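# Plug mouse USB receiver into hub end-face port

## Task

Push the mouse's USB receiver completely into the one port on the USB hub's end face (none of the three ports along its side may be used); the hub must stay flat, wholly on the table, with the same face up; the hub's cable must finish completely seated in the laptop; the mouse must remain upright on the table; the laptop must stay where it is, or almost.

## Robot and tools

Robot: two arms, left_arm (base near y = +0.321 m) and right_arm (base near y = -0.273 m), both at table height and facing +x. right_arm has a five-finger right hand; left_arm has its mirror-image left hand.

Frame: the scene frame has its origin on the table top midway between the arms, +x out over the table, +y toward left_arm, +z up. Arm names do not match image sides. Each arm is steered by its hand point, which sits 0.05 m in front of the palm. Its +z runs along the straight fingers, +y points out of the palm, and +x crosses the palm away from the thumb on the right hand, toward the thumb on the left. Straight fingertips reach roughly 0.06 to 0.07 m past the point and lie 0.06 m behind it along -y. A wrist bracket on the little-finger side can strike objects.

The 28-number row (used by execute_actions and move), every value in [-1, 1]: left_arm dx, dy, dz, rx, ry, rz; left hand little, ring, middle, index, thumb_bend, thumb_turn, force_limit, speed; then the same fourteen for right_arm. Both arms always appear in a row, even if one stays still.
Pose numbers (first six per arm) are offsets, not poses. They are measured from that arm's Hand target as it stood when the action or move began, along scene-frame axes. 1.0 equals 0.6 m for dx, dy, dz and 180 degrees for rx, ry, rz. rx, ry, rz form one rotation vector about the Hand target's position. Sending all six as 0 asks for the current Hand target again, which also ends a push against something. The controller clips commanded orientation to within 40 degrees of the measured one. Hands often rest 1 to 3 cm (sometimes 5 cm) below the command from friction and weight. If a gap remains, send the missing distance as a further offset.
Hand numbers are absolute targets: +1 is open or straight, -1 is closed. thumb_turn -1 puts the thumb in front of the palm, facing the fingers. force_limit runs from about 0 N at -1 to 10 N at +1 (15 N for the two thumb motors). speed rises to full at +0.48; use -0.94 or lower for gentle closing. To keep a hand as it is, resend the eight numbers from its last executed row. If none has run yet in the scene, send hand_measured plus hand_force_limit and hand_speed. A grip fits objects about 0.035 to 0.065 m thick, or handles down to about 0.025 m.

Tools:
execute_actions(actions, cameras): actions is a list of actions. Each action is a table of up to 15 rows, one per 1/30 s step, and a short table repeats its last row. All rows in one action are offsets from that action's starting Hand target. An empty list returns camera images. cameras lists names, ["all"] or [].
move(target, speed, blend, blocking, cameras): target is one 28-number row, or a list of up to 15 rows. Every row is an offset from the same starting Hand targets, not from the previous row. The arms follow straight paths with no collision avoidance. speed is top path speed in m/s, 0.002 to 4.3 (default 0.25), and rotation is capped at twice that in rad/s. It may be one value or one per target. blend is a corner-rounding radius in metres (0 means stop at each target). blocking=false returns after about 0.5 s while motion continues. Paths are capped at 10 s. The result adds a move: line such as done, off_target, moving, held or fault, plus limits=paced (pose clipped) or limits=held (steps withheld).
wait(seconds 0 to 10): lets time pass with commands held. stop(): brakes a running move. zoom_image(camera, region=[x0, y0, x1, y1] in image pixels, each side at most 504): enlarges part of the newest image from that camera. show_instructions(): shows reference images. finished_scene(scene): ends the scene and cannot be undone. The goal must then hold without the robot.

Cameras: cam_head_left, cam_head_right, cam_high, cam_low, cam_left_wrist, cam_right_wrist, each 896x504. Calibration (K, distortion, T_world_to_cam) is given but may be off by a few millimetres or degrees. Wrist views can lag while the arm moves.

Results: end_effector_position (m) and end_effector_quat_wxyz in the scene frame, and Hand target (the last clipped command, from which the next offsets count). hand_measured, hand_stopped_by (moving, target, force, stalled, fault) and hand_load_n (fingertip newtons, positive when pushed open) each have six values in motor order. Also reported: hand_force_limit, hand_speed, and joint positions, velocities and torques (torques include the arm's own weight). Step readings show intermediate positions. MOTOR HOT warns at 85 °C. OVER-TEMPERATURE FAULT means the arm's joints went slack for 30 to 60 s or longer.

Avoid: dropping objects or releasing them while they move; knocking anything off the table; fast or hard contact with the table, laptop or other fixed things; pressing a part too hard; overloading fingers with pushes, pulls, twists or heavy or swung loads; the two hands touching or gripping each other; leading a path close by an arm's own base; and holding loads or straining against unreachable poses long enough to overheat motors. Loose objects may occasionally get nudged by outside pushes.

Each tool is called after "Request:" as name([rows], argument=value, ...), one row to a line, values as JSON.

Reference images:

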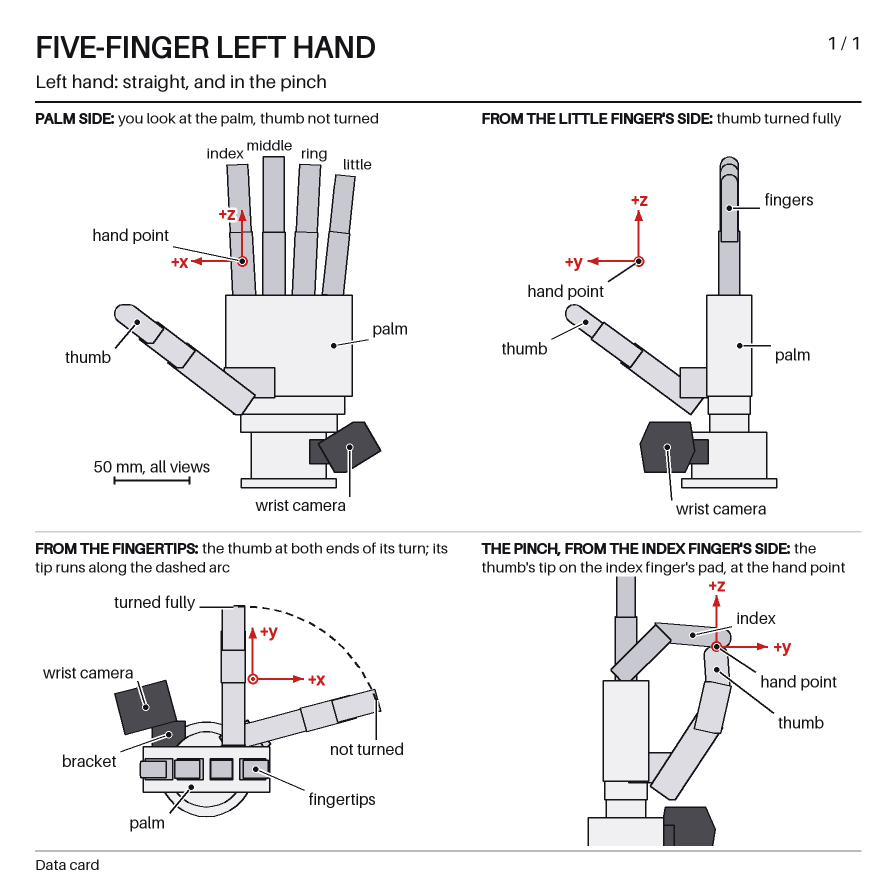

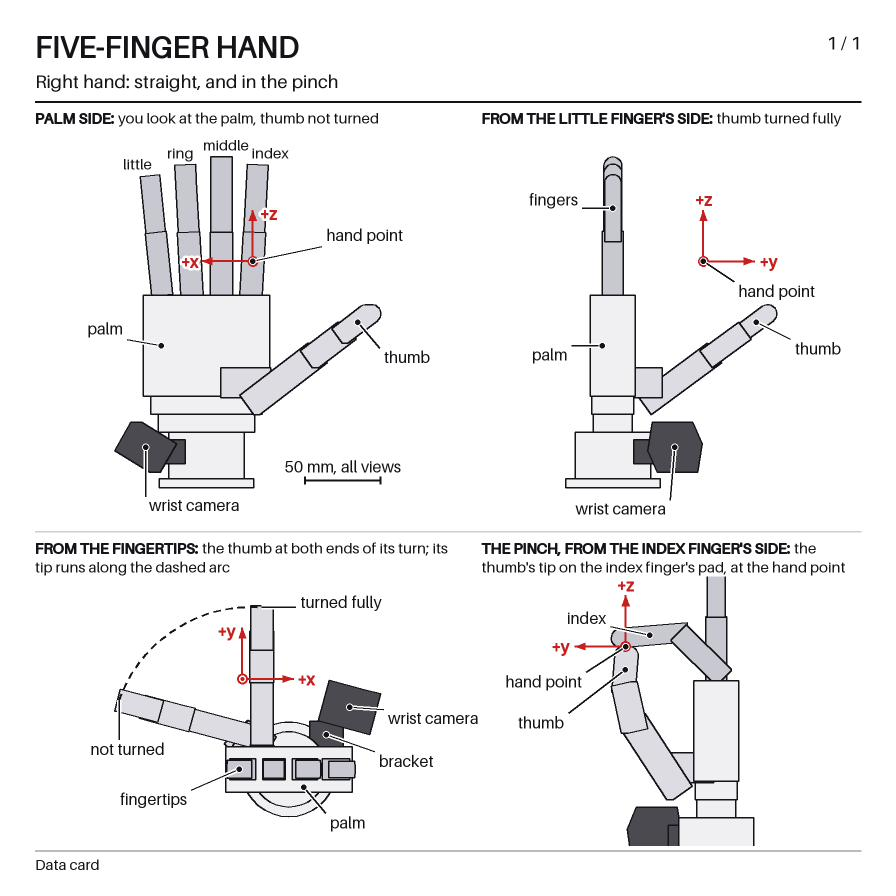

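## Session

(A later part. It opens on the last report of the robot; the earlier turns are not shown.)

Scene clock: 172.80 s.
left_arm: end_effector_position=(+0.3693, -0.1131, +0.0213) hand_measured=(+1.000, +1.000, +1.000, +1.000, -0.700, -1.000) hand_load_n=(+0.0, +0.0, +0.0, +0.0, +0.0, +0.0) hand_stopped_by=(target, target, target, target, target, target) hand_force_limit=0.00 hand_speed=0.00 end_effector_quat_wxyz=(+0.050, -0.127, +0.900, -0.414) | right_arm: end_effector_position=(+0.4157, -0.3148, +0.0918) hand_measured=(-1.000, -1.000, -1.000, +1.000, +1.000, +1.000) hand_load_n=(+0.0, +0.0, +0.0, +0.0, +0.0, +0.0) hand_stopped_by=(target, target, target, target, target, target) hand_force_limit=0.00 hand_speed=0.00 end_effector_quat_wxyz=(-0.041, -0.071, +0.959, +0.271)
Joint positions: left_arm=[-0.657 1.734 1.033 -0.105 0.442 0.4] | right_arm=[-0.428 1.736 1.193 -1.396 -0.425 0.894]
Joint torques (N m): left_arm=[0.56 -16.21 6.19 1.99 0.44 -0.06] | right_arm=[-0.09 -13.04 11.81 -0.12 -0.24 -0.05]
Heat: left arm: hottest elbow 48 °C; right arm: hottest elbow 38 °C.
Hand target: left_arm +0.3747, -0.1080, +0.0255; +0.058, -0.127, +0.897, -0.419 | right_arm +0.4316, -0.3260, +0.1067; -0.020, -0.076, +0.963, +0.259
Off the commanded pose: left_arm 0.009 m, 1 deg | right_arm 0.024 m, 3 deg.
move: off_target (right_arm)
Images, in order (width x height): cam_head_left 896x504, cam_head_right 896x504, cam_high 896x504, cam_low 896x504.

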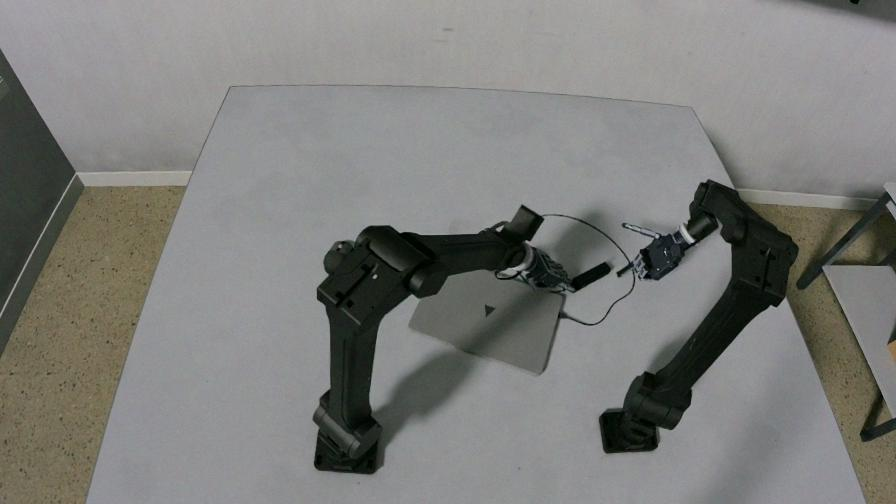

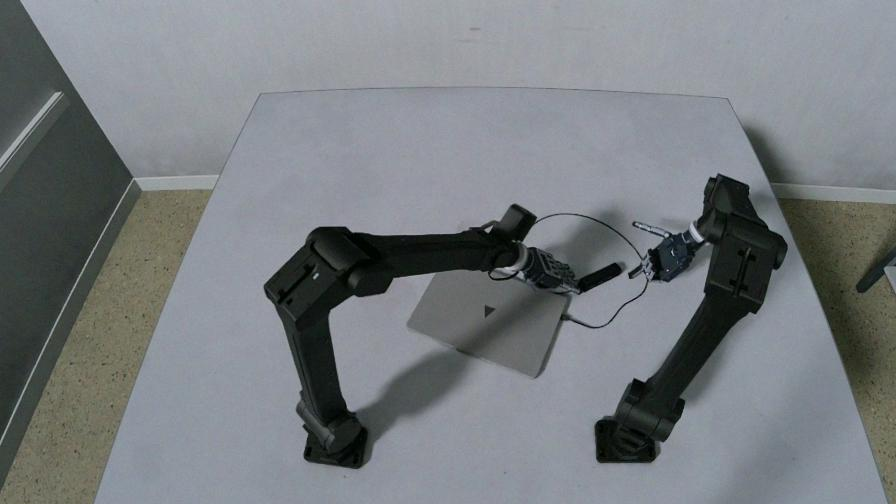

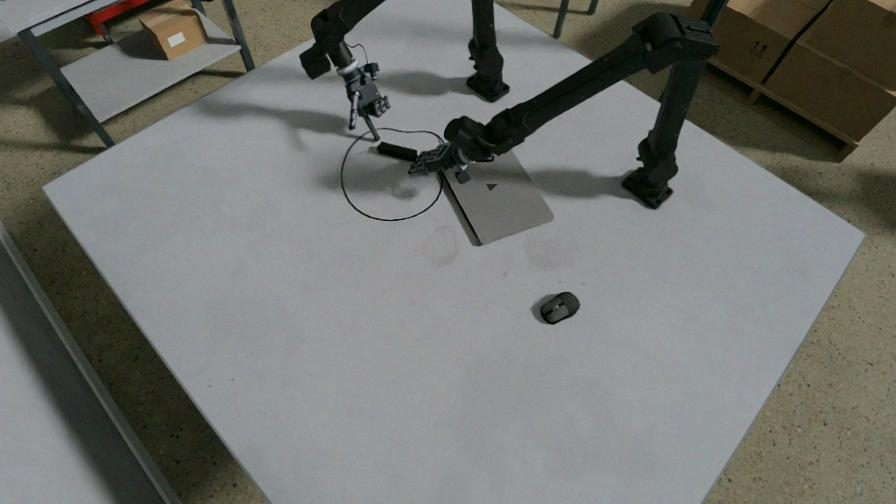

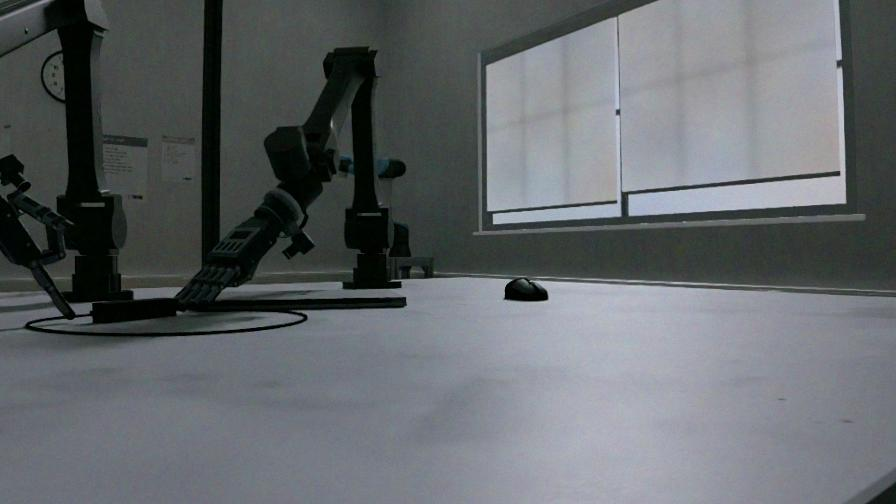

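Request:
wait(seconds=0.1, cameras=["cam_right_wrist","cam_left_wrist"])

Scene clock: 179.73 s.
left_arm: end_effector_position=(+0.3693, -0.1131, +0.0213) hand_measured=(+1.000, +1.000, +1.000, +1.000, -0.700, -1.000) hand_load_n=(+0.0, +0.0, +0.0, +0.0, +0.0, +0.0) hand_stopped_by=(target, target, target, target, target, target) hand_force_limit=0.00 hand_speed=0.00 end_effector_quat_wxyz=(+0.050, -0.127, +0.900, -0.414) | right_arm: end_effector_position=(+0.4156, -0.3147, +0.0919) hand_measured=(-1.000, -1.000, -1.000, +1.000, +1.000, +1.000) hand_load_n=(+0.0, +0.0, +0.0, +0.0, +0.0, +0.0) hand_stopped_by=(target, target, target, target, target, target) hand_force_limit=0.00 hand_speed=0.00 end_effector_quat_wxyz=(-0.041, -0.070, +0.959, +0.271)
Joint positions: left_arm=[-0.657 1.734 1.033 -0.105 0.442 0.4] | right_arm=[-0.428 1.736 1.193 -1.397 -0.425 0.894]
Joint torques (N m): left_arm=[0.56 -16.21 6.2 1.99 0.44 -0.06] | right_arm=[0.32 -13.39 11.73 -0.31 -0.27 -0.04]
Heat: left arm: hottest elbow 47 °C; right arm: hottest elbow 38 °C.
Hand target: left_arm +0.3747, -0.1080, +0.0255; +0.058, -0.127, +0.897, -0.419 | right_arm +0.4316, -0.3260, +0.1067; -0.020, -0.076, +0.963, +0.259
Off the commanded pose: left_arm 0.009 m, 1 deg | right_arm 0.024 m, 3 deg.
wait: 0.10 s; at rest from the start
camera_calibration:
cam_left_wrist: T_world_to_cam=[[-0.0379994, -0.637114, 0.769833, -0.0788114], [-0.942845, 0.278087, 0.183605, 0.375767], [-0.331057, -0.718856, -0.611267, 0.167495], [0, 0, 0, 1]] pos_world=[0.406746, -0.0343025, 0.0940631]
cam_right_wrist: T_world_to_cam=[[-0.411, 0.770534, 0.487192, 0.365459], [0.858976, 0.148317, 0.490064, -0.34706], [0.305353, 0.619902, -0.722829, 0.246599], [0, 0, 0, 1]] pos_world=[0.37302, -0.382992, 0.170282]
Images, in order (width x height): cam_left_wrist 896x504, cam_right_wrist 896x504.

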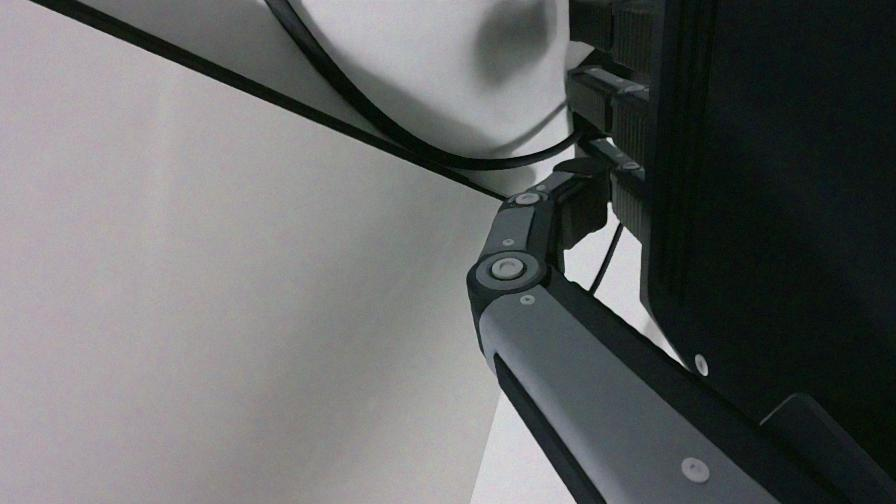

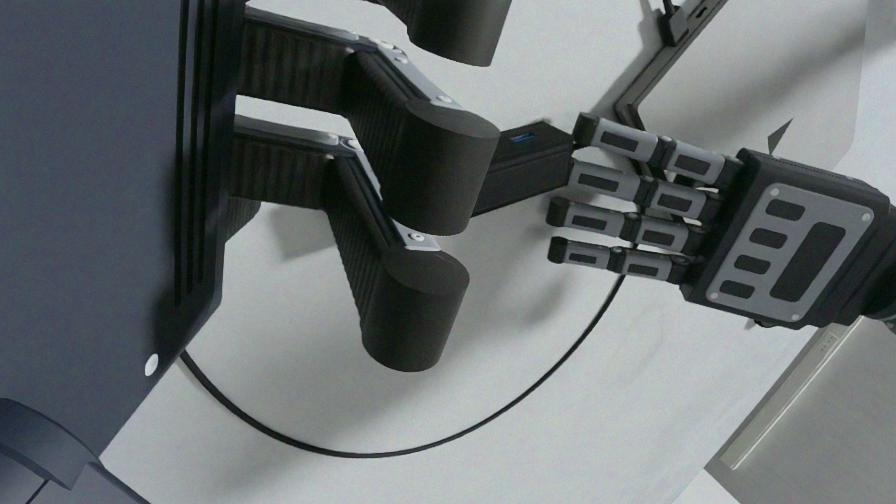

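Request:
move([
  [0,0,0,0,0,0,1,1,1,1,-0.7,-1,0,0,-0.02,0,0.09,0,0,0,-1,-1,-1,1,1,1,0,0],
  [0,0,0,0,0,0,1,1,1,1,-0.7,-1,0,0,-0.02,-0.13,0.13,0,0,0,-1,-1,-1,1,1,1,0,0],
], speed=0.15, blend=0.02, cameras=["cam_head_left","cam_low","cam_high","cam_right_wrist"])

Request:
zoom_image(camera="cam_low", region=[80, 300, 108, 326])

Scene clock: 182.93 s.
left_arm: end_effector_position=(+0.3693, -0.1131, +0.0213) hand_measured=(+1.000, +1.000, +1.000, +1.000, -0.700, -1.000) hand_load_n=(+0.0, +0.0, +0.0, +0.0, +0.0, +0.0) hand_stopped_by=(target, target, target, target, target, target) hand_force_limit=0.00 hand_speed=0.00 end_effector_quat_wxyz=(+0.050, -0.127, +0.900, -0.414) | right_arm: end_effector_position=(+0.4062, -0.3929, +0.1804) hand_measured=(-1.000, -1.000, -1.000, +1.000, +1.000, +1.000) hand_load_n=(+0.0, +0.0, +0.0, +0.0, +0.0, +0.0) hand_stopped_by=(target, target, target, target, target, target) hand_force_limit=0.00 hand_speed=0.00 end_effector_quat_wxyz=(-0.028, -0.068, +0.961, +0.265)
Joint positions: left_arm=[-0.657 1.734 1.033 -0.105 0.442 0.4] | right_arm=[-0.586 1.709 1.413 -1.674 -0.373 0.745]
Joint torques (N m): left_arm=[0.56 -16.26 6.19 1.99 0.44 -0.06] | right_arm=[0.91 -11.34 13.35 -0.43 -0.16 -0.15]
Heat: left arm: hottest elbow 47 °C; right arm: hottest elbow 39 °C.
Hand target: left_arm +0.3747, -0.1080, +0.0255; +0.058, -0.127, +0.897, -0.419 | right_arm +0.4196, -0.4039, +0.1847; -0.020, -0.076, +0.963, +0.259
Off the commanded pose: left_arm 0.009 m, 1 deg | right_arm 0.018 m, 1 deg.
move: off_target (right_arm)
camera_calibration:
cam_right_wrist: T_world_to_cam=[[-0.414646, 0.780418, 0.467992, 0.387439], [0.847839, 0.144531, 0.510176, -0.371437], [0.330511, 0.608324, -0.721598, 0.346877], [0, 0, 0, 1]] pos_world=[0.360922, -0.459694, 0.258485]
Images, in order (width x height): cam_head_left 896x504, cam_high 896x504, cam_low 896x504, cam_right_wrist 896x504.

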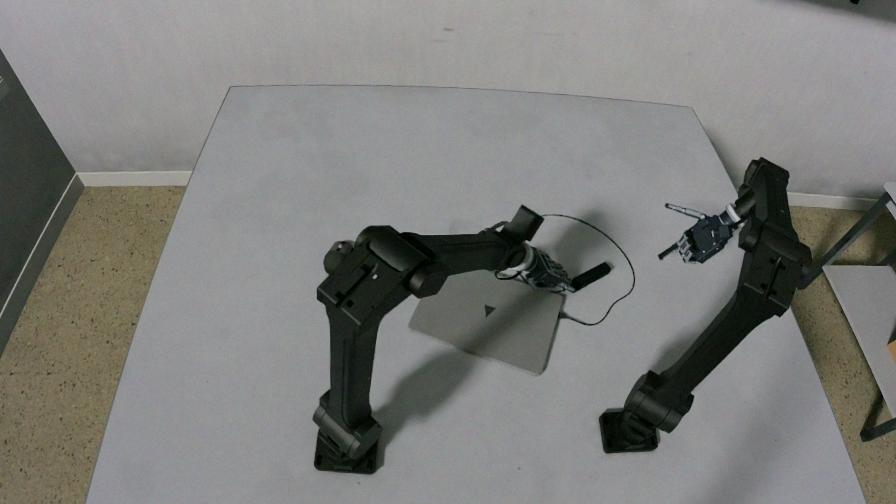

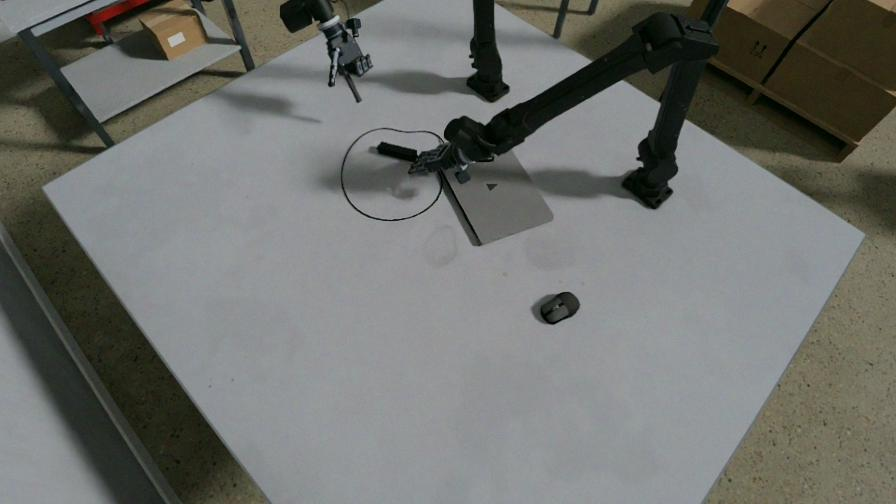

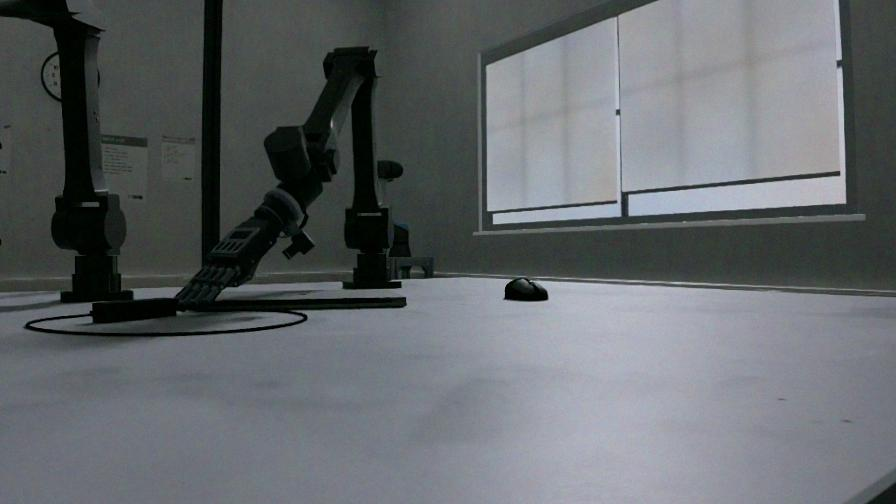

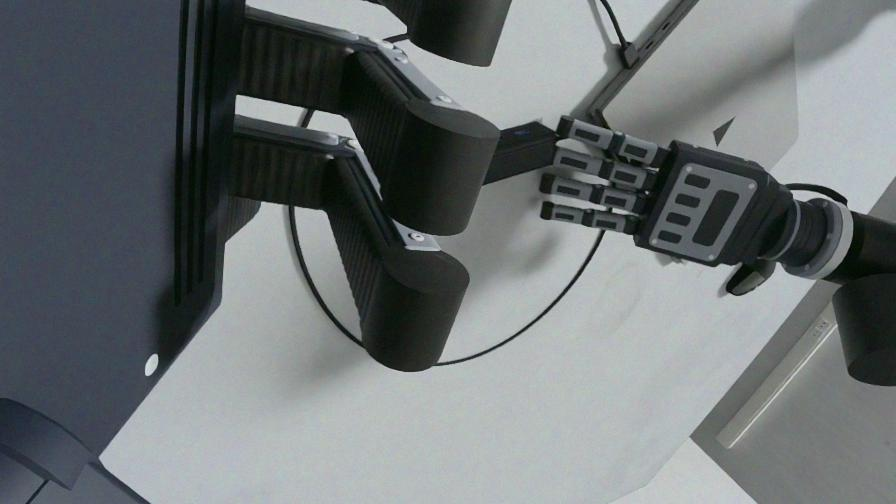

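Scaled by 18.000 from the camera's 896x504 image, which has a finer 1280x720 frame.

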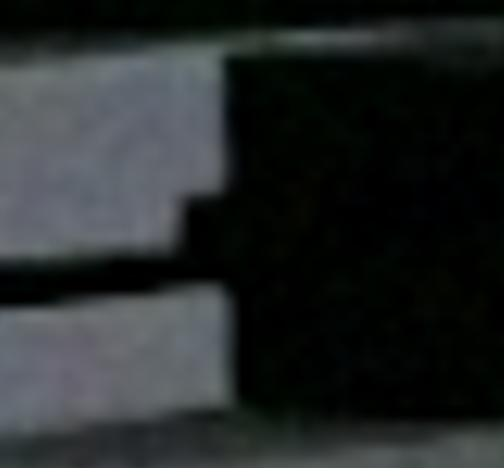

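Request:
zoom_image(camera="cam_head_left", region=[595, 255, 625, 275])

Request:
zoom_image(camera="cam_high", region=[370, 138, 394, 156])

Request:
zoom_image(camera="cam_low", region=[20, 285, 200, 345])

Scaled by 16.800 from the camera's 896x504 image, which has a finer 1280x720 frame.

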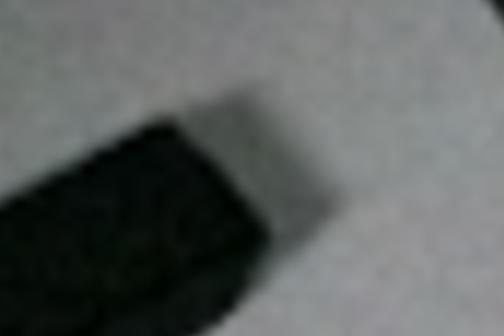

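Scaled by 21.000 from the camera's 896x504 image, which has a finer 1280x720 frame.

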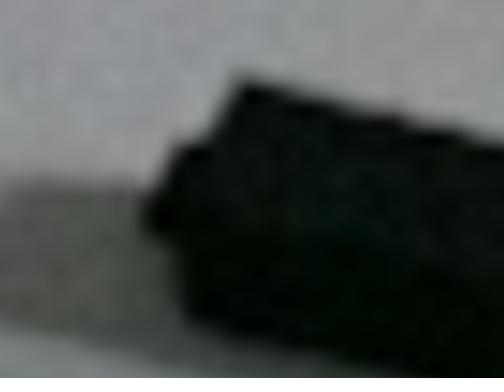

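Scaled by 2.800 from the camera's 896x504 image, which has a finer 1280x720 frame.

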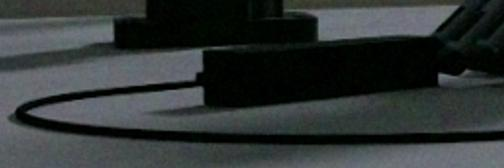

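Request:
zoom_image(camera="cam_head_left", region=[565, 258, 625, 298])

Request:
zoom_image(camera="cam_high", region=[366, 130, 430, 180])

Scaled by 8.400 from the camera's 896x504 image, which has a finer 1280x720 frame.

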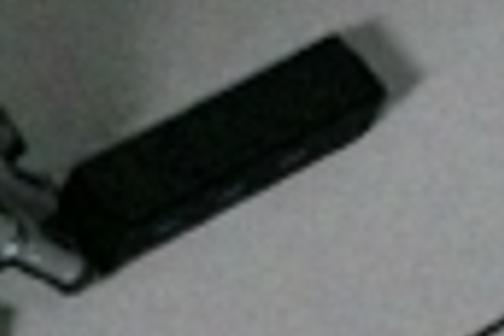

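Scaled by 7.875 from the camera's 896x504 image, which has a finer 1280x720 frame.

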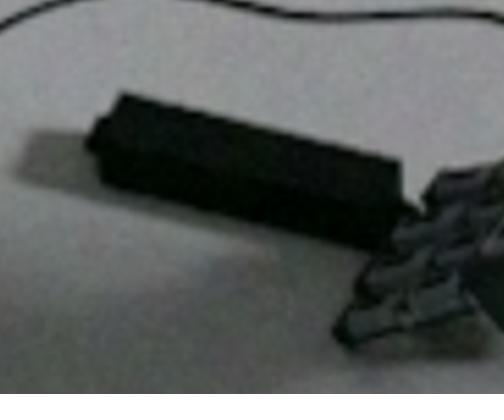

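Request:
zoom_image(camera="cam_low", region=[86, 306, 106, 320])

Scaled by 25.200 from the camera's 896x504 image, which has a finer 1280x720 frame.

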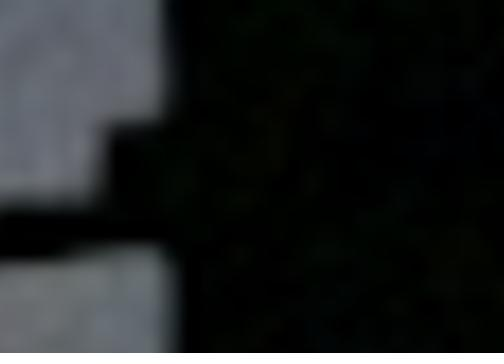

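Request:
move(target=[0,0,0,0,0,0,1,1,1,1,-0.7,-1,0,0,0.02,-0.06,-0.02,0,0,0,-1,-1,-1,1,1,1,0,0], speed=0.15, cameras=["cam_right_wrist"])

Request:
zoom_image(camera="cam_right_wrist", region=[460, 70, 600, 170])

Scene clock: 192.03 s.
left_arm: end_effector_position=(+0.3693, -0.1131, +0.0213) hand_measured=(+1.000, +1.000, +1.000, +1.000, -0.700, -1.000) hand_load_n=(+0.0, +0.0, +0.0, +0.0, +0.0, +0.0) hand_stopped_by=(target, target, target, target, target, target) hand_force_limit=0.00 hand_speed=0.00 end_effector_quat_wxyz=(+0.050, -0.127, +0.900, -0.414) | right_arm: end_effector_position=(+0.4199, -0.4282, +0.1697) hand_measured=(-1.000, -1.000, -1.000, +1.000, +1.000, +1.000) hand_load_n=(+0.0, +0.5, +0.0, +0.0, +0.0, +0.0) hand_stopped_by=(target, target, target, target, target, target) hand_force_limit=0.00 hand_speed=0.00 end_effector_quat_wxyz=(-0.025, -0.069, +0.962, +0.262)
Joint positions: left_arm=[-0.657 1.734 1.033 -0.105 0.442 0.4] | right_arm=[-0.628 1.795 1.502 -1.685 -0.356 0.703]
Joint torques (N m): left_arm=[0.56 -16.21 6.19 1.99 0.44 -0.06] | right_arm=[0.62 -13.1 13.05 -0.53 -0.14 -0.08]
Heat: left arm: hottest elbow 46 °C; right arm: hottest elbow 39 °C.
Hand target: left_arm +0.3747, -0.1080, +0.0255; +0.058, -0.127, +0.897, -0.419 | right_arm +0.4316, -0.4399, +0.1727; -0.020, -0.076, +0.963, +0.259
Off the commanded pose: left_arm 0.009 m, 1 deg | right_arm 0.017 m, 1 deg.
joint sent to its limit (right arm) — joint 4 (wrist pitch), lower limit. The joint targets still meet the commanded pose.
move: off_target (right_arm)
camera_calibration:
cam_right_wrist: T_world_to_cam=[[-0.417779, 0.782424, 0.461816, 0.429005], [0.844583, 0.147103, 0.514821, -0.370753], [0.334874, 0.605123, -0.722278, 0.353096], [0, 0, 0, 1]] pos_world=[0.374118, -0.494792, 0.247784]
Images, in order (width x height): cam_right_wrist 896x504.

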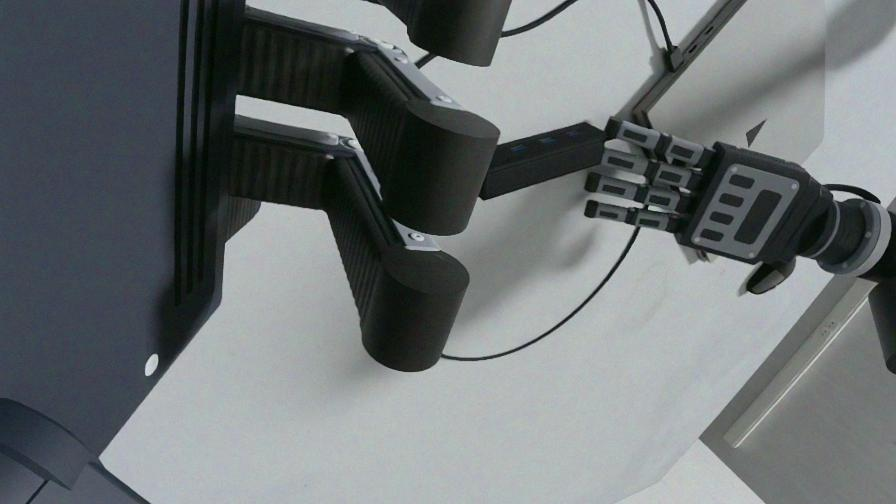

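Scaled by 3.600 from the camera's 896x504 image, which has a finer 1280x720 frame.

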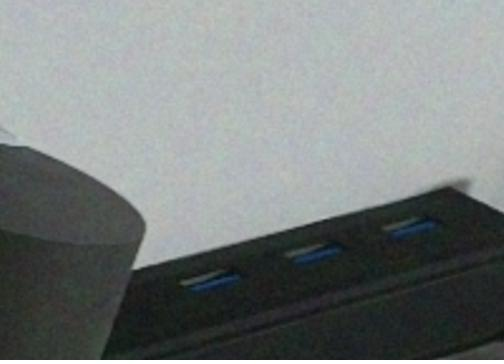

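Request:
move(target=[0,0,0,0,0,0,1,1,1,1,-0.7,-1,0,0,0.02,-0.09,0.0,0,0,0,-1,-1,-1,1,1,1,0,0], speed=0.15, cameras=["cam_right_wrist"])

Scene clock: 193.83 s.
left_arm: end_effector_position=(+0.3693, -0.1131, +0.0213) hand_measured=(+1.000, +1.000, +1.000, +1.000, -0.700, -1.000) hand_load_n=(+0.0, +0.0, -0.5, +0.0, +0.0, +0.0) hand_stopped_by=(target, target, target, target, target, target) hand_force_limit=0.00 hand_speed=0.00 end_effector_quat_wxyz=(+0.050, -0.127, +0.900, -0.414) | right_arm: end_effector_position=(+0.4317, -0.4825, +0.1719) hand_measured=(-1.000, -1.000, -1.000, +1.000, +1.000, +1.000) hand_load_n=(+0.0, +0.0, +0.5, +0.0, +0.0, +0.0) hand_stopped_by=(target, target, target, target, target, target) hand_force_limit=0.00 hand_speed=0.00 end_effector_quat_wxyz=(+0.003, -0.060, +0.968, +0.243)
Joint positions: left_arm=[-0.657 1.734 1.033 -0.105 0.442 0.4] | right_arm=[-0.7 1.858 1.617 -1.686 -0.344 0.662]
Joint torques (N m): left_arm=[0.56 -16.26 6.19 1.98 0.44 -0.06] | right_arm=[1.26 -14.33 13.34 -0.35 -0.16 -0.11]
Heat: left arm: hottest elbow 46 °C; right arm: hottest elbow 39 °C.
Hand target: left_arm +0.3747, -0.1080, +0.0255; +0.058, -0.127, +0.897, -0.419 | right_arm +0.4436, -0.4940, +0.1728; -0.020, -0.076, +0.963, +0.258
Off the commanded pose: left_arm 0.009 m, 1 deg | right_arm 0.017 m, 4 deg.
joint sent to its limit (right arm) — joint 4 (wrist pitch), lower limit. The joint targets are off in orientation, not in position.
move: off_target (right_arm)
camera_calibration:
cam_right_wrist: T_world_to_cam=[[-0.414933, 0.812089, 0.410295, 0.497223], [0.821644, 0.140748, 0.552351, -0.373525], [0.39081, 0.566305, -0.725649, 0.3413], [0, 0, 0, 1]] pos_world=[0.379835, -0.544497, 0.249972]
Images, in order (width x height): cam_right_wrist 896x504.

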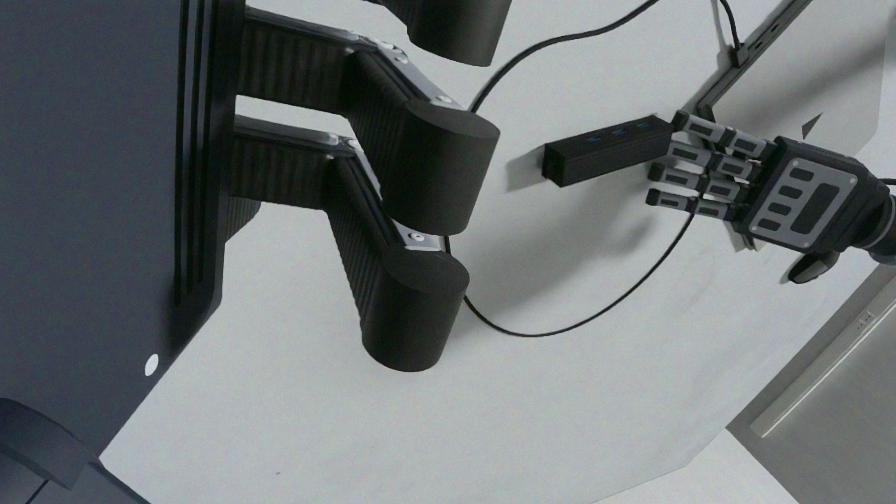

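Request:
zoom_image(camera="cam_right_wrist", region=[525, 130, 595, 200])

Scaled by 7.200 from the camera's 896x504 image, which has a finer 1280x720 frame.

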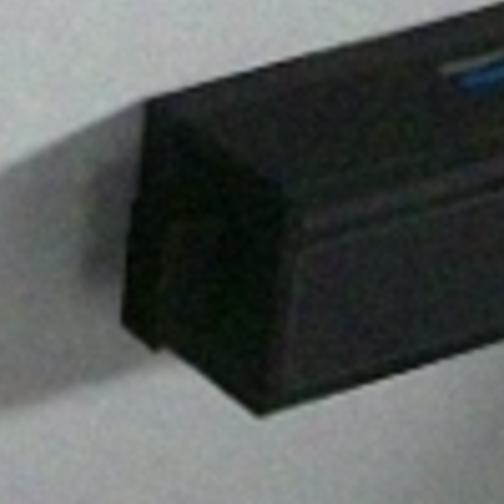

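Request:
wait(seconds=0.1, cameras=["cam_low","cam_head_left","cam_high"])

Request:
zoom_image(camera="cam_low", region=[140, 280, 210, 325])

Request:
zoom_image(camera="cam_head_left", region=[555, 265, 595, 305])

Request:
zoom_image(camera="cam_high", region=[400, 135, 450, 180])

Request:
zoom_image(camera="cam_head_left", region=[480, 190, 680, 390])

Scene clock: 197.37 s.
left_arm: end_effector_position=(+0.3693, -0.1131, +0.0213) hand_measured=(+1.000, +1.000, +1.000, +1.000, -0.700, -1.000) hand_load_n=(+0.0, +0.0, +0.0, +0.0, +0.0, +0.0) hand_stopped_by=(target, target, target, target, target, target) hand_force_limit=0.00 hand_speed=0.00 end_effector_quat_wxyz=(+0.050, -0.127, +0.900, -0.414) | right_arm: end_effector_position=(+0.4316, -0.4825, +0.1720) hand_measured=(-1.000, -1.000, -1.000, +1.000, +1.000, +1.000) hand_load_n=(+0.0, +0.0, +0.0, +0.0, +0.0, +0.0) hand_stopped_by=(target, target, target, target, target, target) hand_force_limit=0.00 hand_speed=0.00 end_effector_quat_wxyz=(+0.003, -0.060, +0.968, +0.243)
Joint positions: left_arm=[-0.657 1.734 1.033 -0.105 0.442 0.4] | right_arm=[-0.7 1.858 1.617 -1.686 -0.344 0.662]
Joint torques (N m): left_arm=[0.56 -16.26 6.2 1.99 0.44 -0.06] | right_arm=[1.38 -14.97 13.33 -0.08 -0.23 -0.16]
Heat: left arm: hottest elbow 45 °C; right arm: hottest elbow 40 °C.
Hand target: left_arm +0.3747, -0.1080, +0.0255; +0.058, -0.127, +0.897, -0.419 | right_arm +0.4436, -0.4940, +0.1728; -0.020, -0.076, +0.963, +0.258
Off the commanded pose: left_arm 0.009 m, 1 deg | right_arm 0.017 m, 4 deg.
wait: 0.10 s; at rest from the start
Images, in order (width x height): cam_head_left 896x504, cam_high 896x504, cam_low 896x504.

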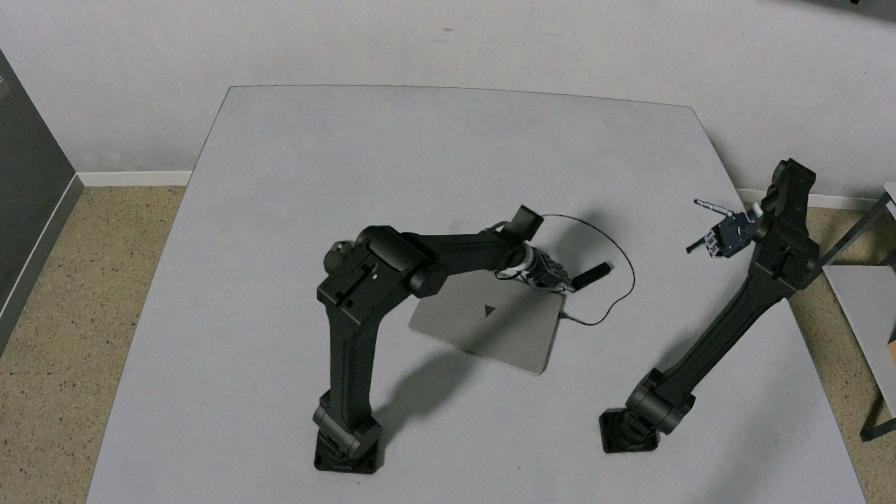

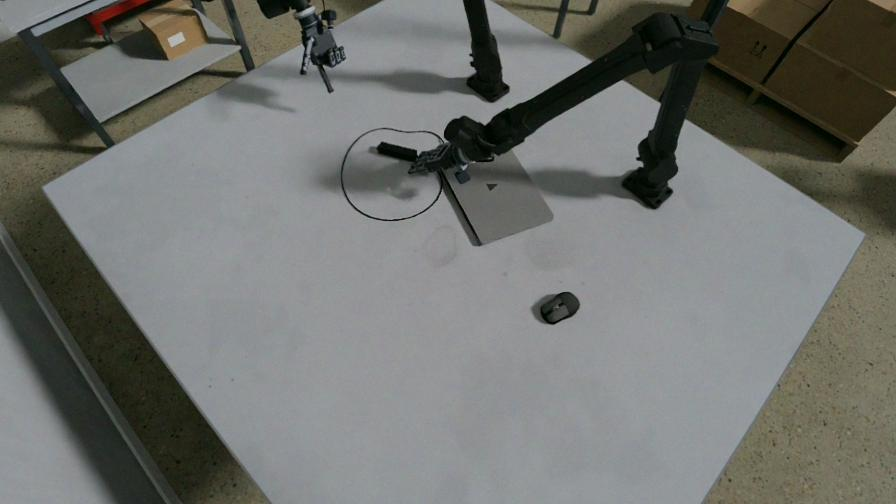

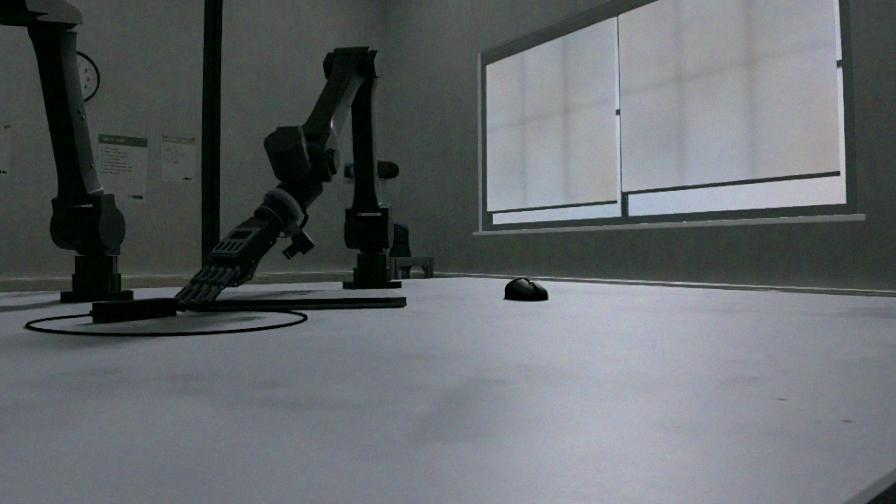

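Scaled by 7.200 from the camera's 896x504 image, which has a finer 1280x720 frame.

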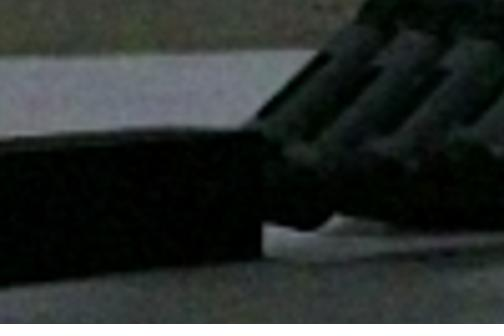

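Scaled by 12.600 from the camera's 896x504 image, which has a finer 1280x720 frame.

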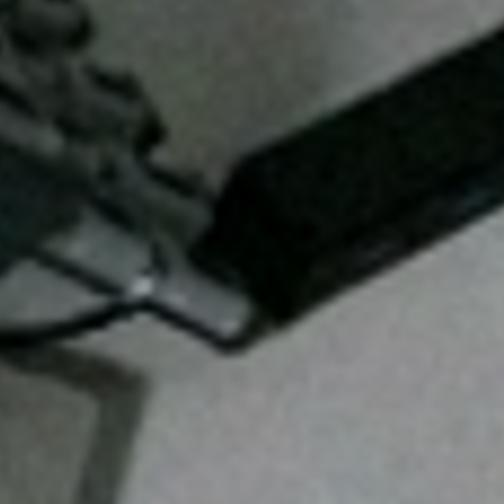

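Scaled by 10.080 from the camera's 896x504 image, which has a finer 1280x720 frame.

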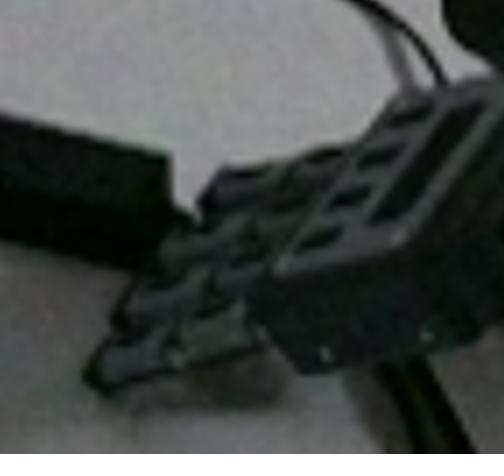

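Scaled by 2.520 from the camera's 896x504 image, which has a finer 1280x720 frame.

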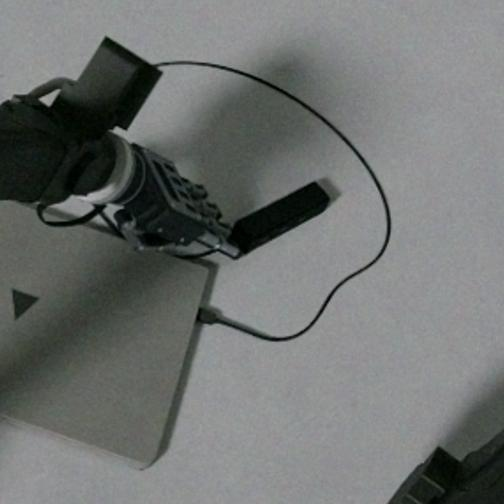

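Request:
move(target=[-0.004,0.012,0.04,0,0,0,1,1,1,1,-0.7,-1,0,0,0,0,0,0,0,0,-1,-1,-1,1,1,1,0,0], speed=0.06, cameras=["cam_low","cam_head_left"])

Request:
zoom_image(camera="cam_low", region=[60, 270, 220, 335])

Request:
zoom_image(camera="cam_head_left", region=[480, 190, 680, 390])

Scene clock: 199.60 s.
left_arm: end_effector_position=(+0.3690, -0.1083, +0.0485) hand_measured=(+1.000, +1.000, +1.000, +1.000, -0.700, -1.000) hand_load_n=(+0.0, +0.0, +0.0, +0.0, +0.0, +0.0) hand_stopped_by=(target, target, target, target, target, target) hand_force_limit=0.00 hand_speed=0.00 end_effector_quat_wxyz=(+0.056, -0.124, +0.897, -0.421) | right_arm: end_effector_position=(+0.4316, -0.4825, +0.1720) hand_measured=(-1.000, -1.000, -1.000, +1.000, +1.000, +1.000) hand_load_n=(+0.0, +0.0, +0.0, +0.0, -0.5, +0.0) hand_stopped_by=(target, target, target, target, target, target) hand_force_limit=0.00 hand_speed=0.00 end_effector_quat_wxyz=(+0.003, -0.060, +0.968, +0.243)
Joint positions: left_arm=[-0.649 1.674 1.033 -0.147 0.448 0.406] | right_arm=[-0.7 1.858 1.617 -1.686 -0.344 0.662]
Joint torques (N m): left_arm=[0.5 -15.33 6.75 1.05 0.44 -0.06] | right_arm=[0.5 -13.68 13.29 -0.13 -0.17 -0.13]
Heat: left arm: hottest elbow 45 °C; right arm: hottest elbow 40 °C.
Hand target: left_arm +0.3723, -0.1008, +0.0496; +0.058, -0.127, +0.897, -0.419 | right_arm +0.4436, -0.4940, +0.1728; -0.020, -0.076, +0.963, +0.258
Off the commanded pose: left_arm 0.008 m, 0 deg | right_arm 0.017 m, 4 deg.
joint sent to its limit (right arm) — joint 4 (wrist pitch), lower limit. The joint targets are off in orientation, not in position.
move: off_target (right_arm)
Images, in order (width x height): cam_head_left 896x504, cam_low 896x504.

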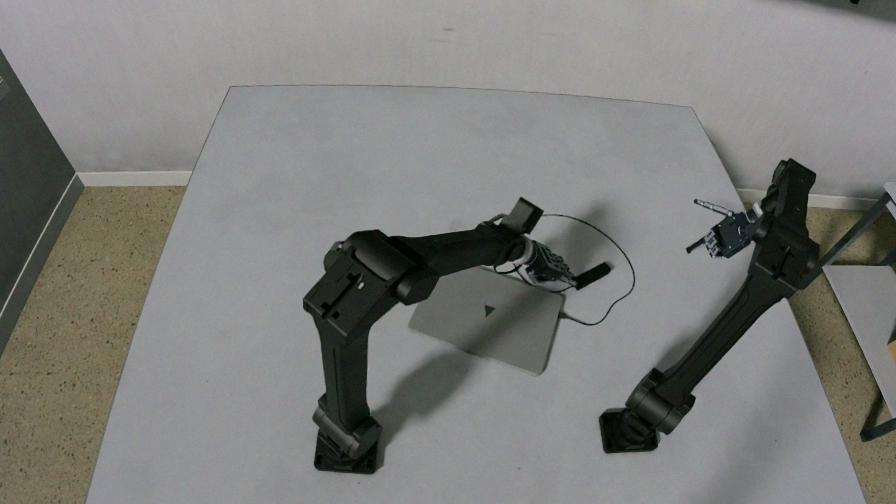

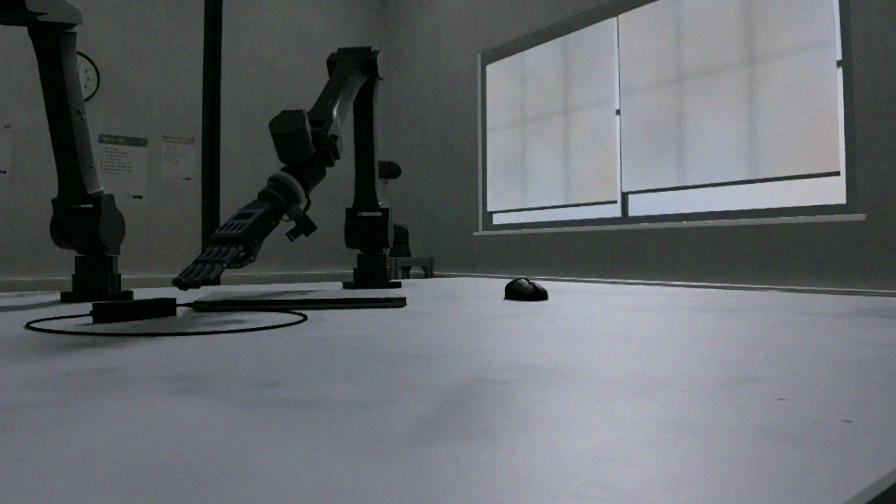

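Scaled by 3.150 from the camera's 896x504 image, which has a finer 1280x720 frame.

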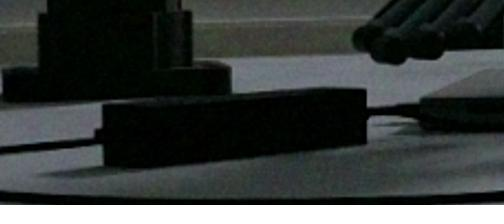

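Scaled by 2.520 from the camera's 896x504 image, which has a finer 1280x720 frame.

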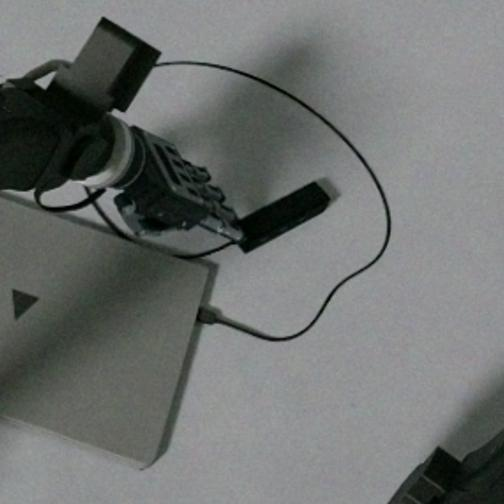

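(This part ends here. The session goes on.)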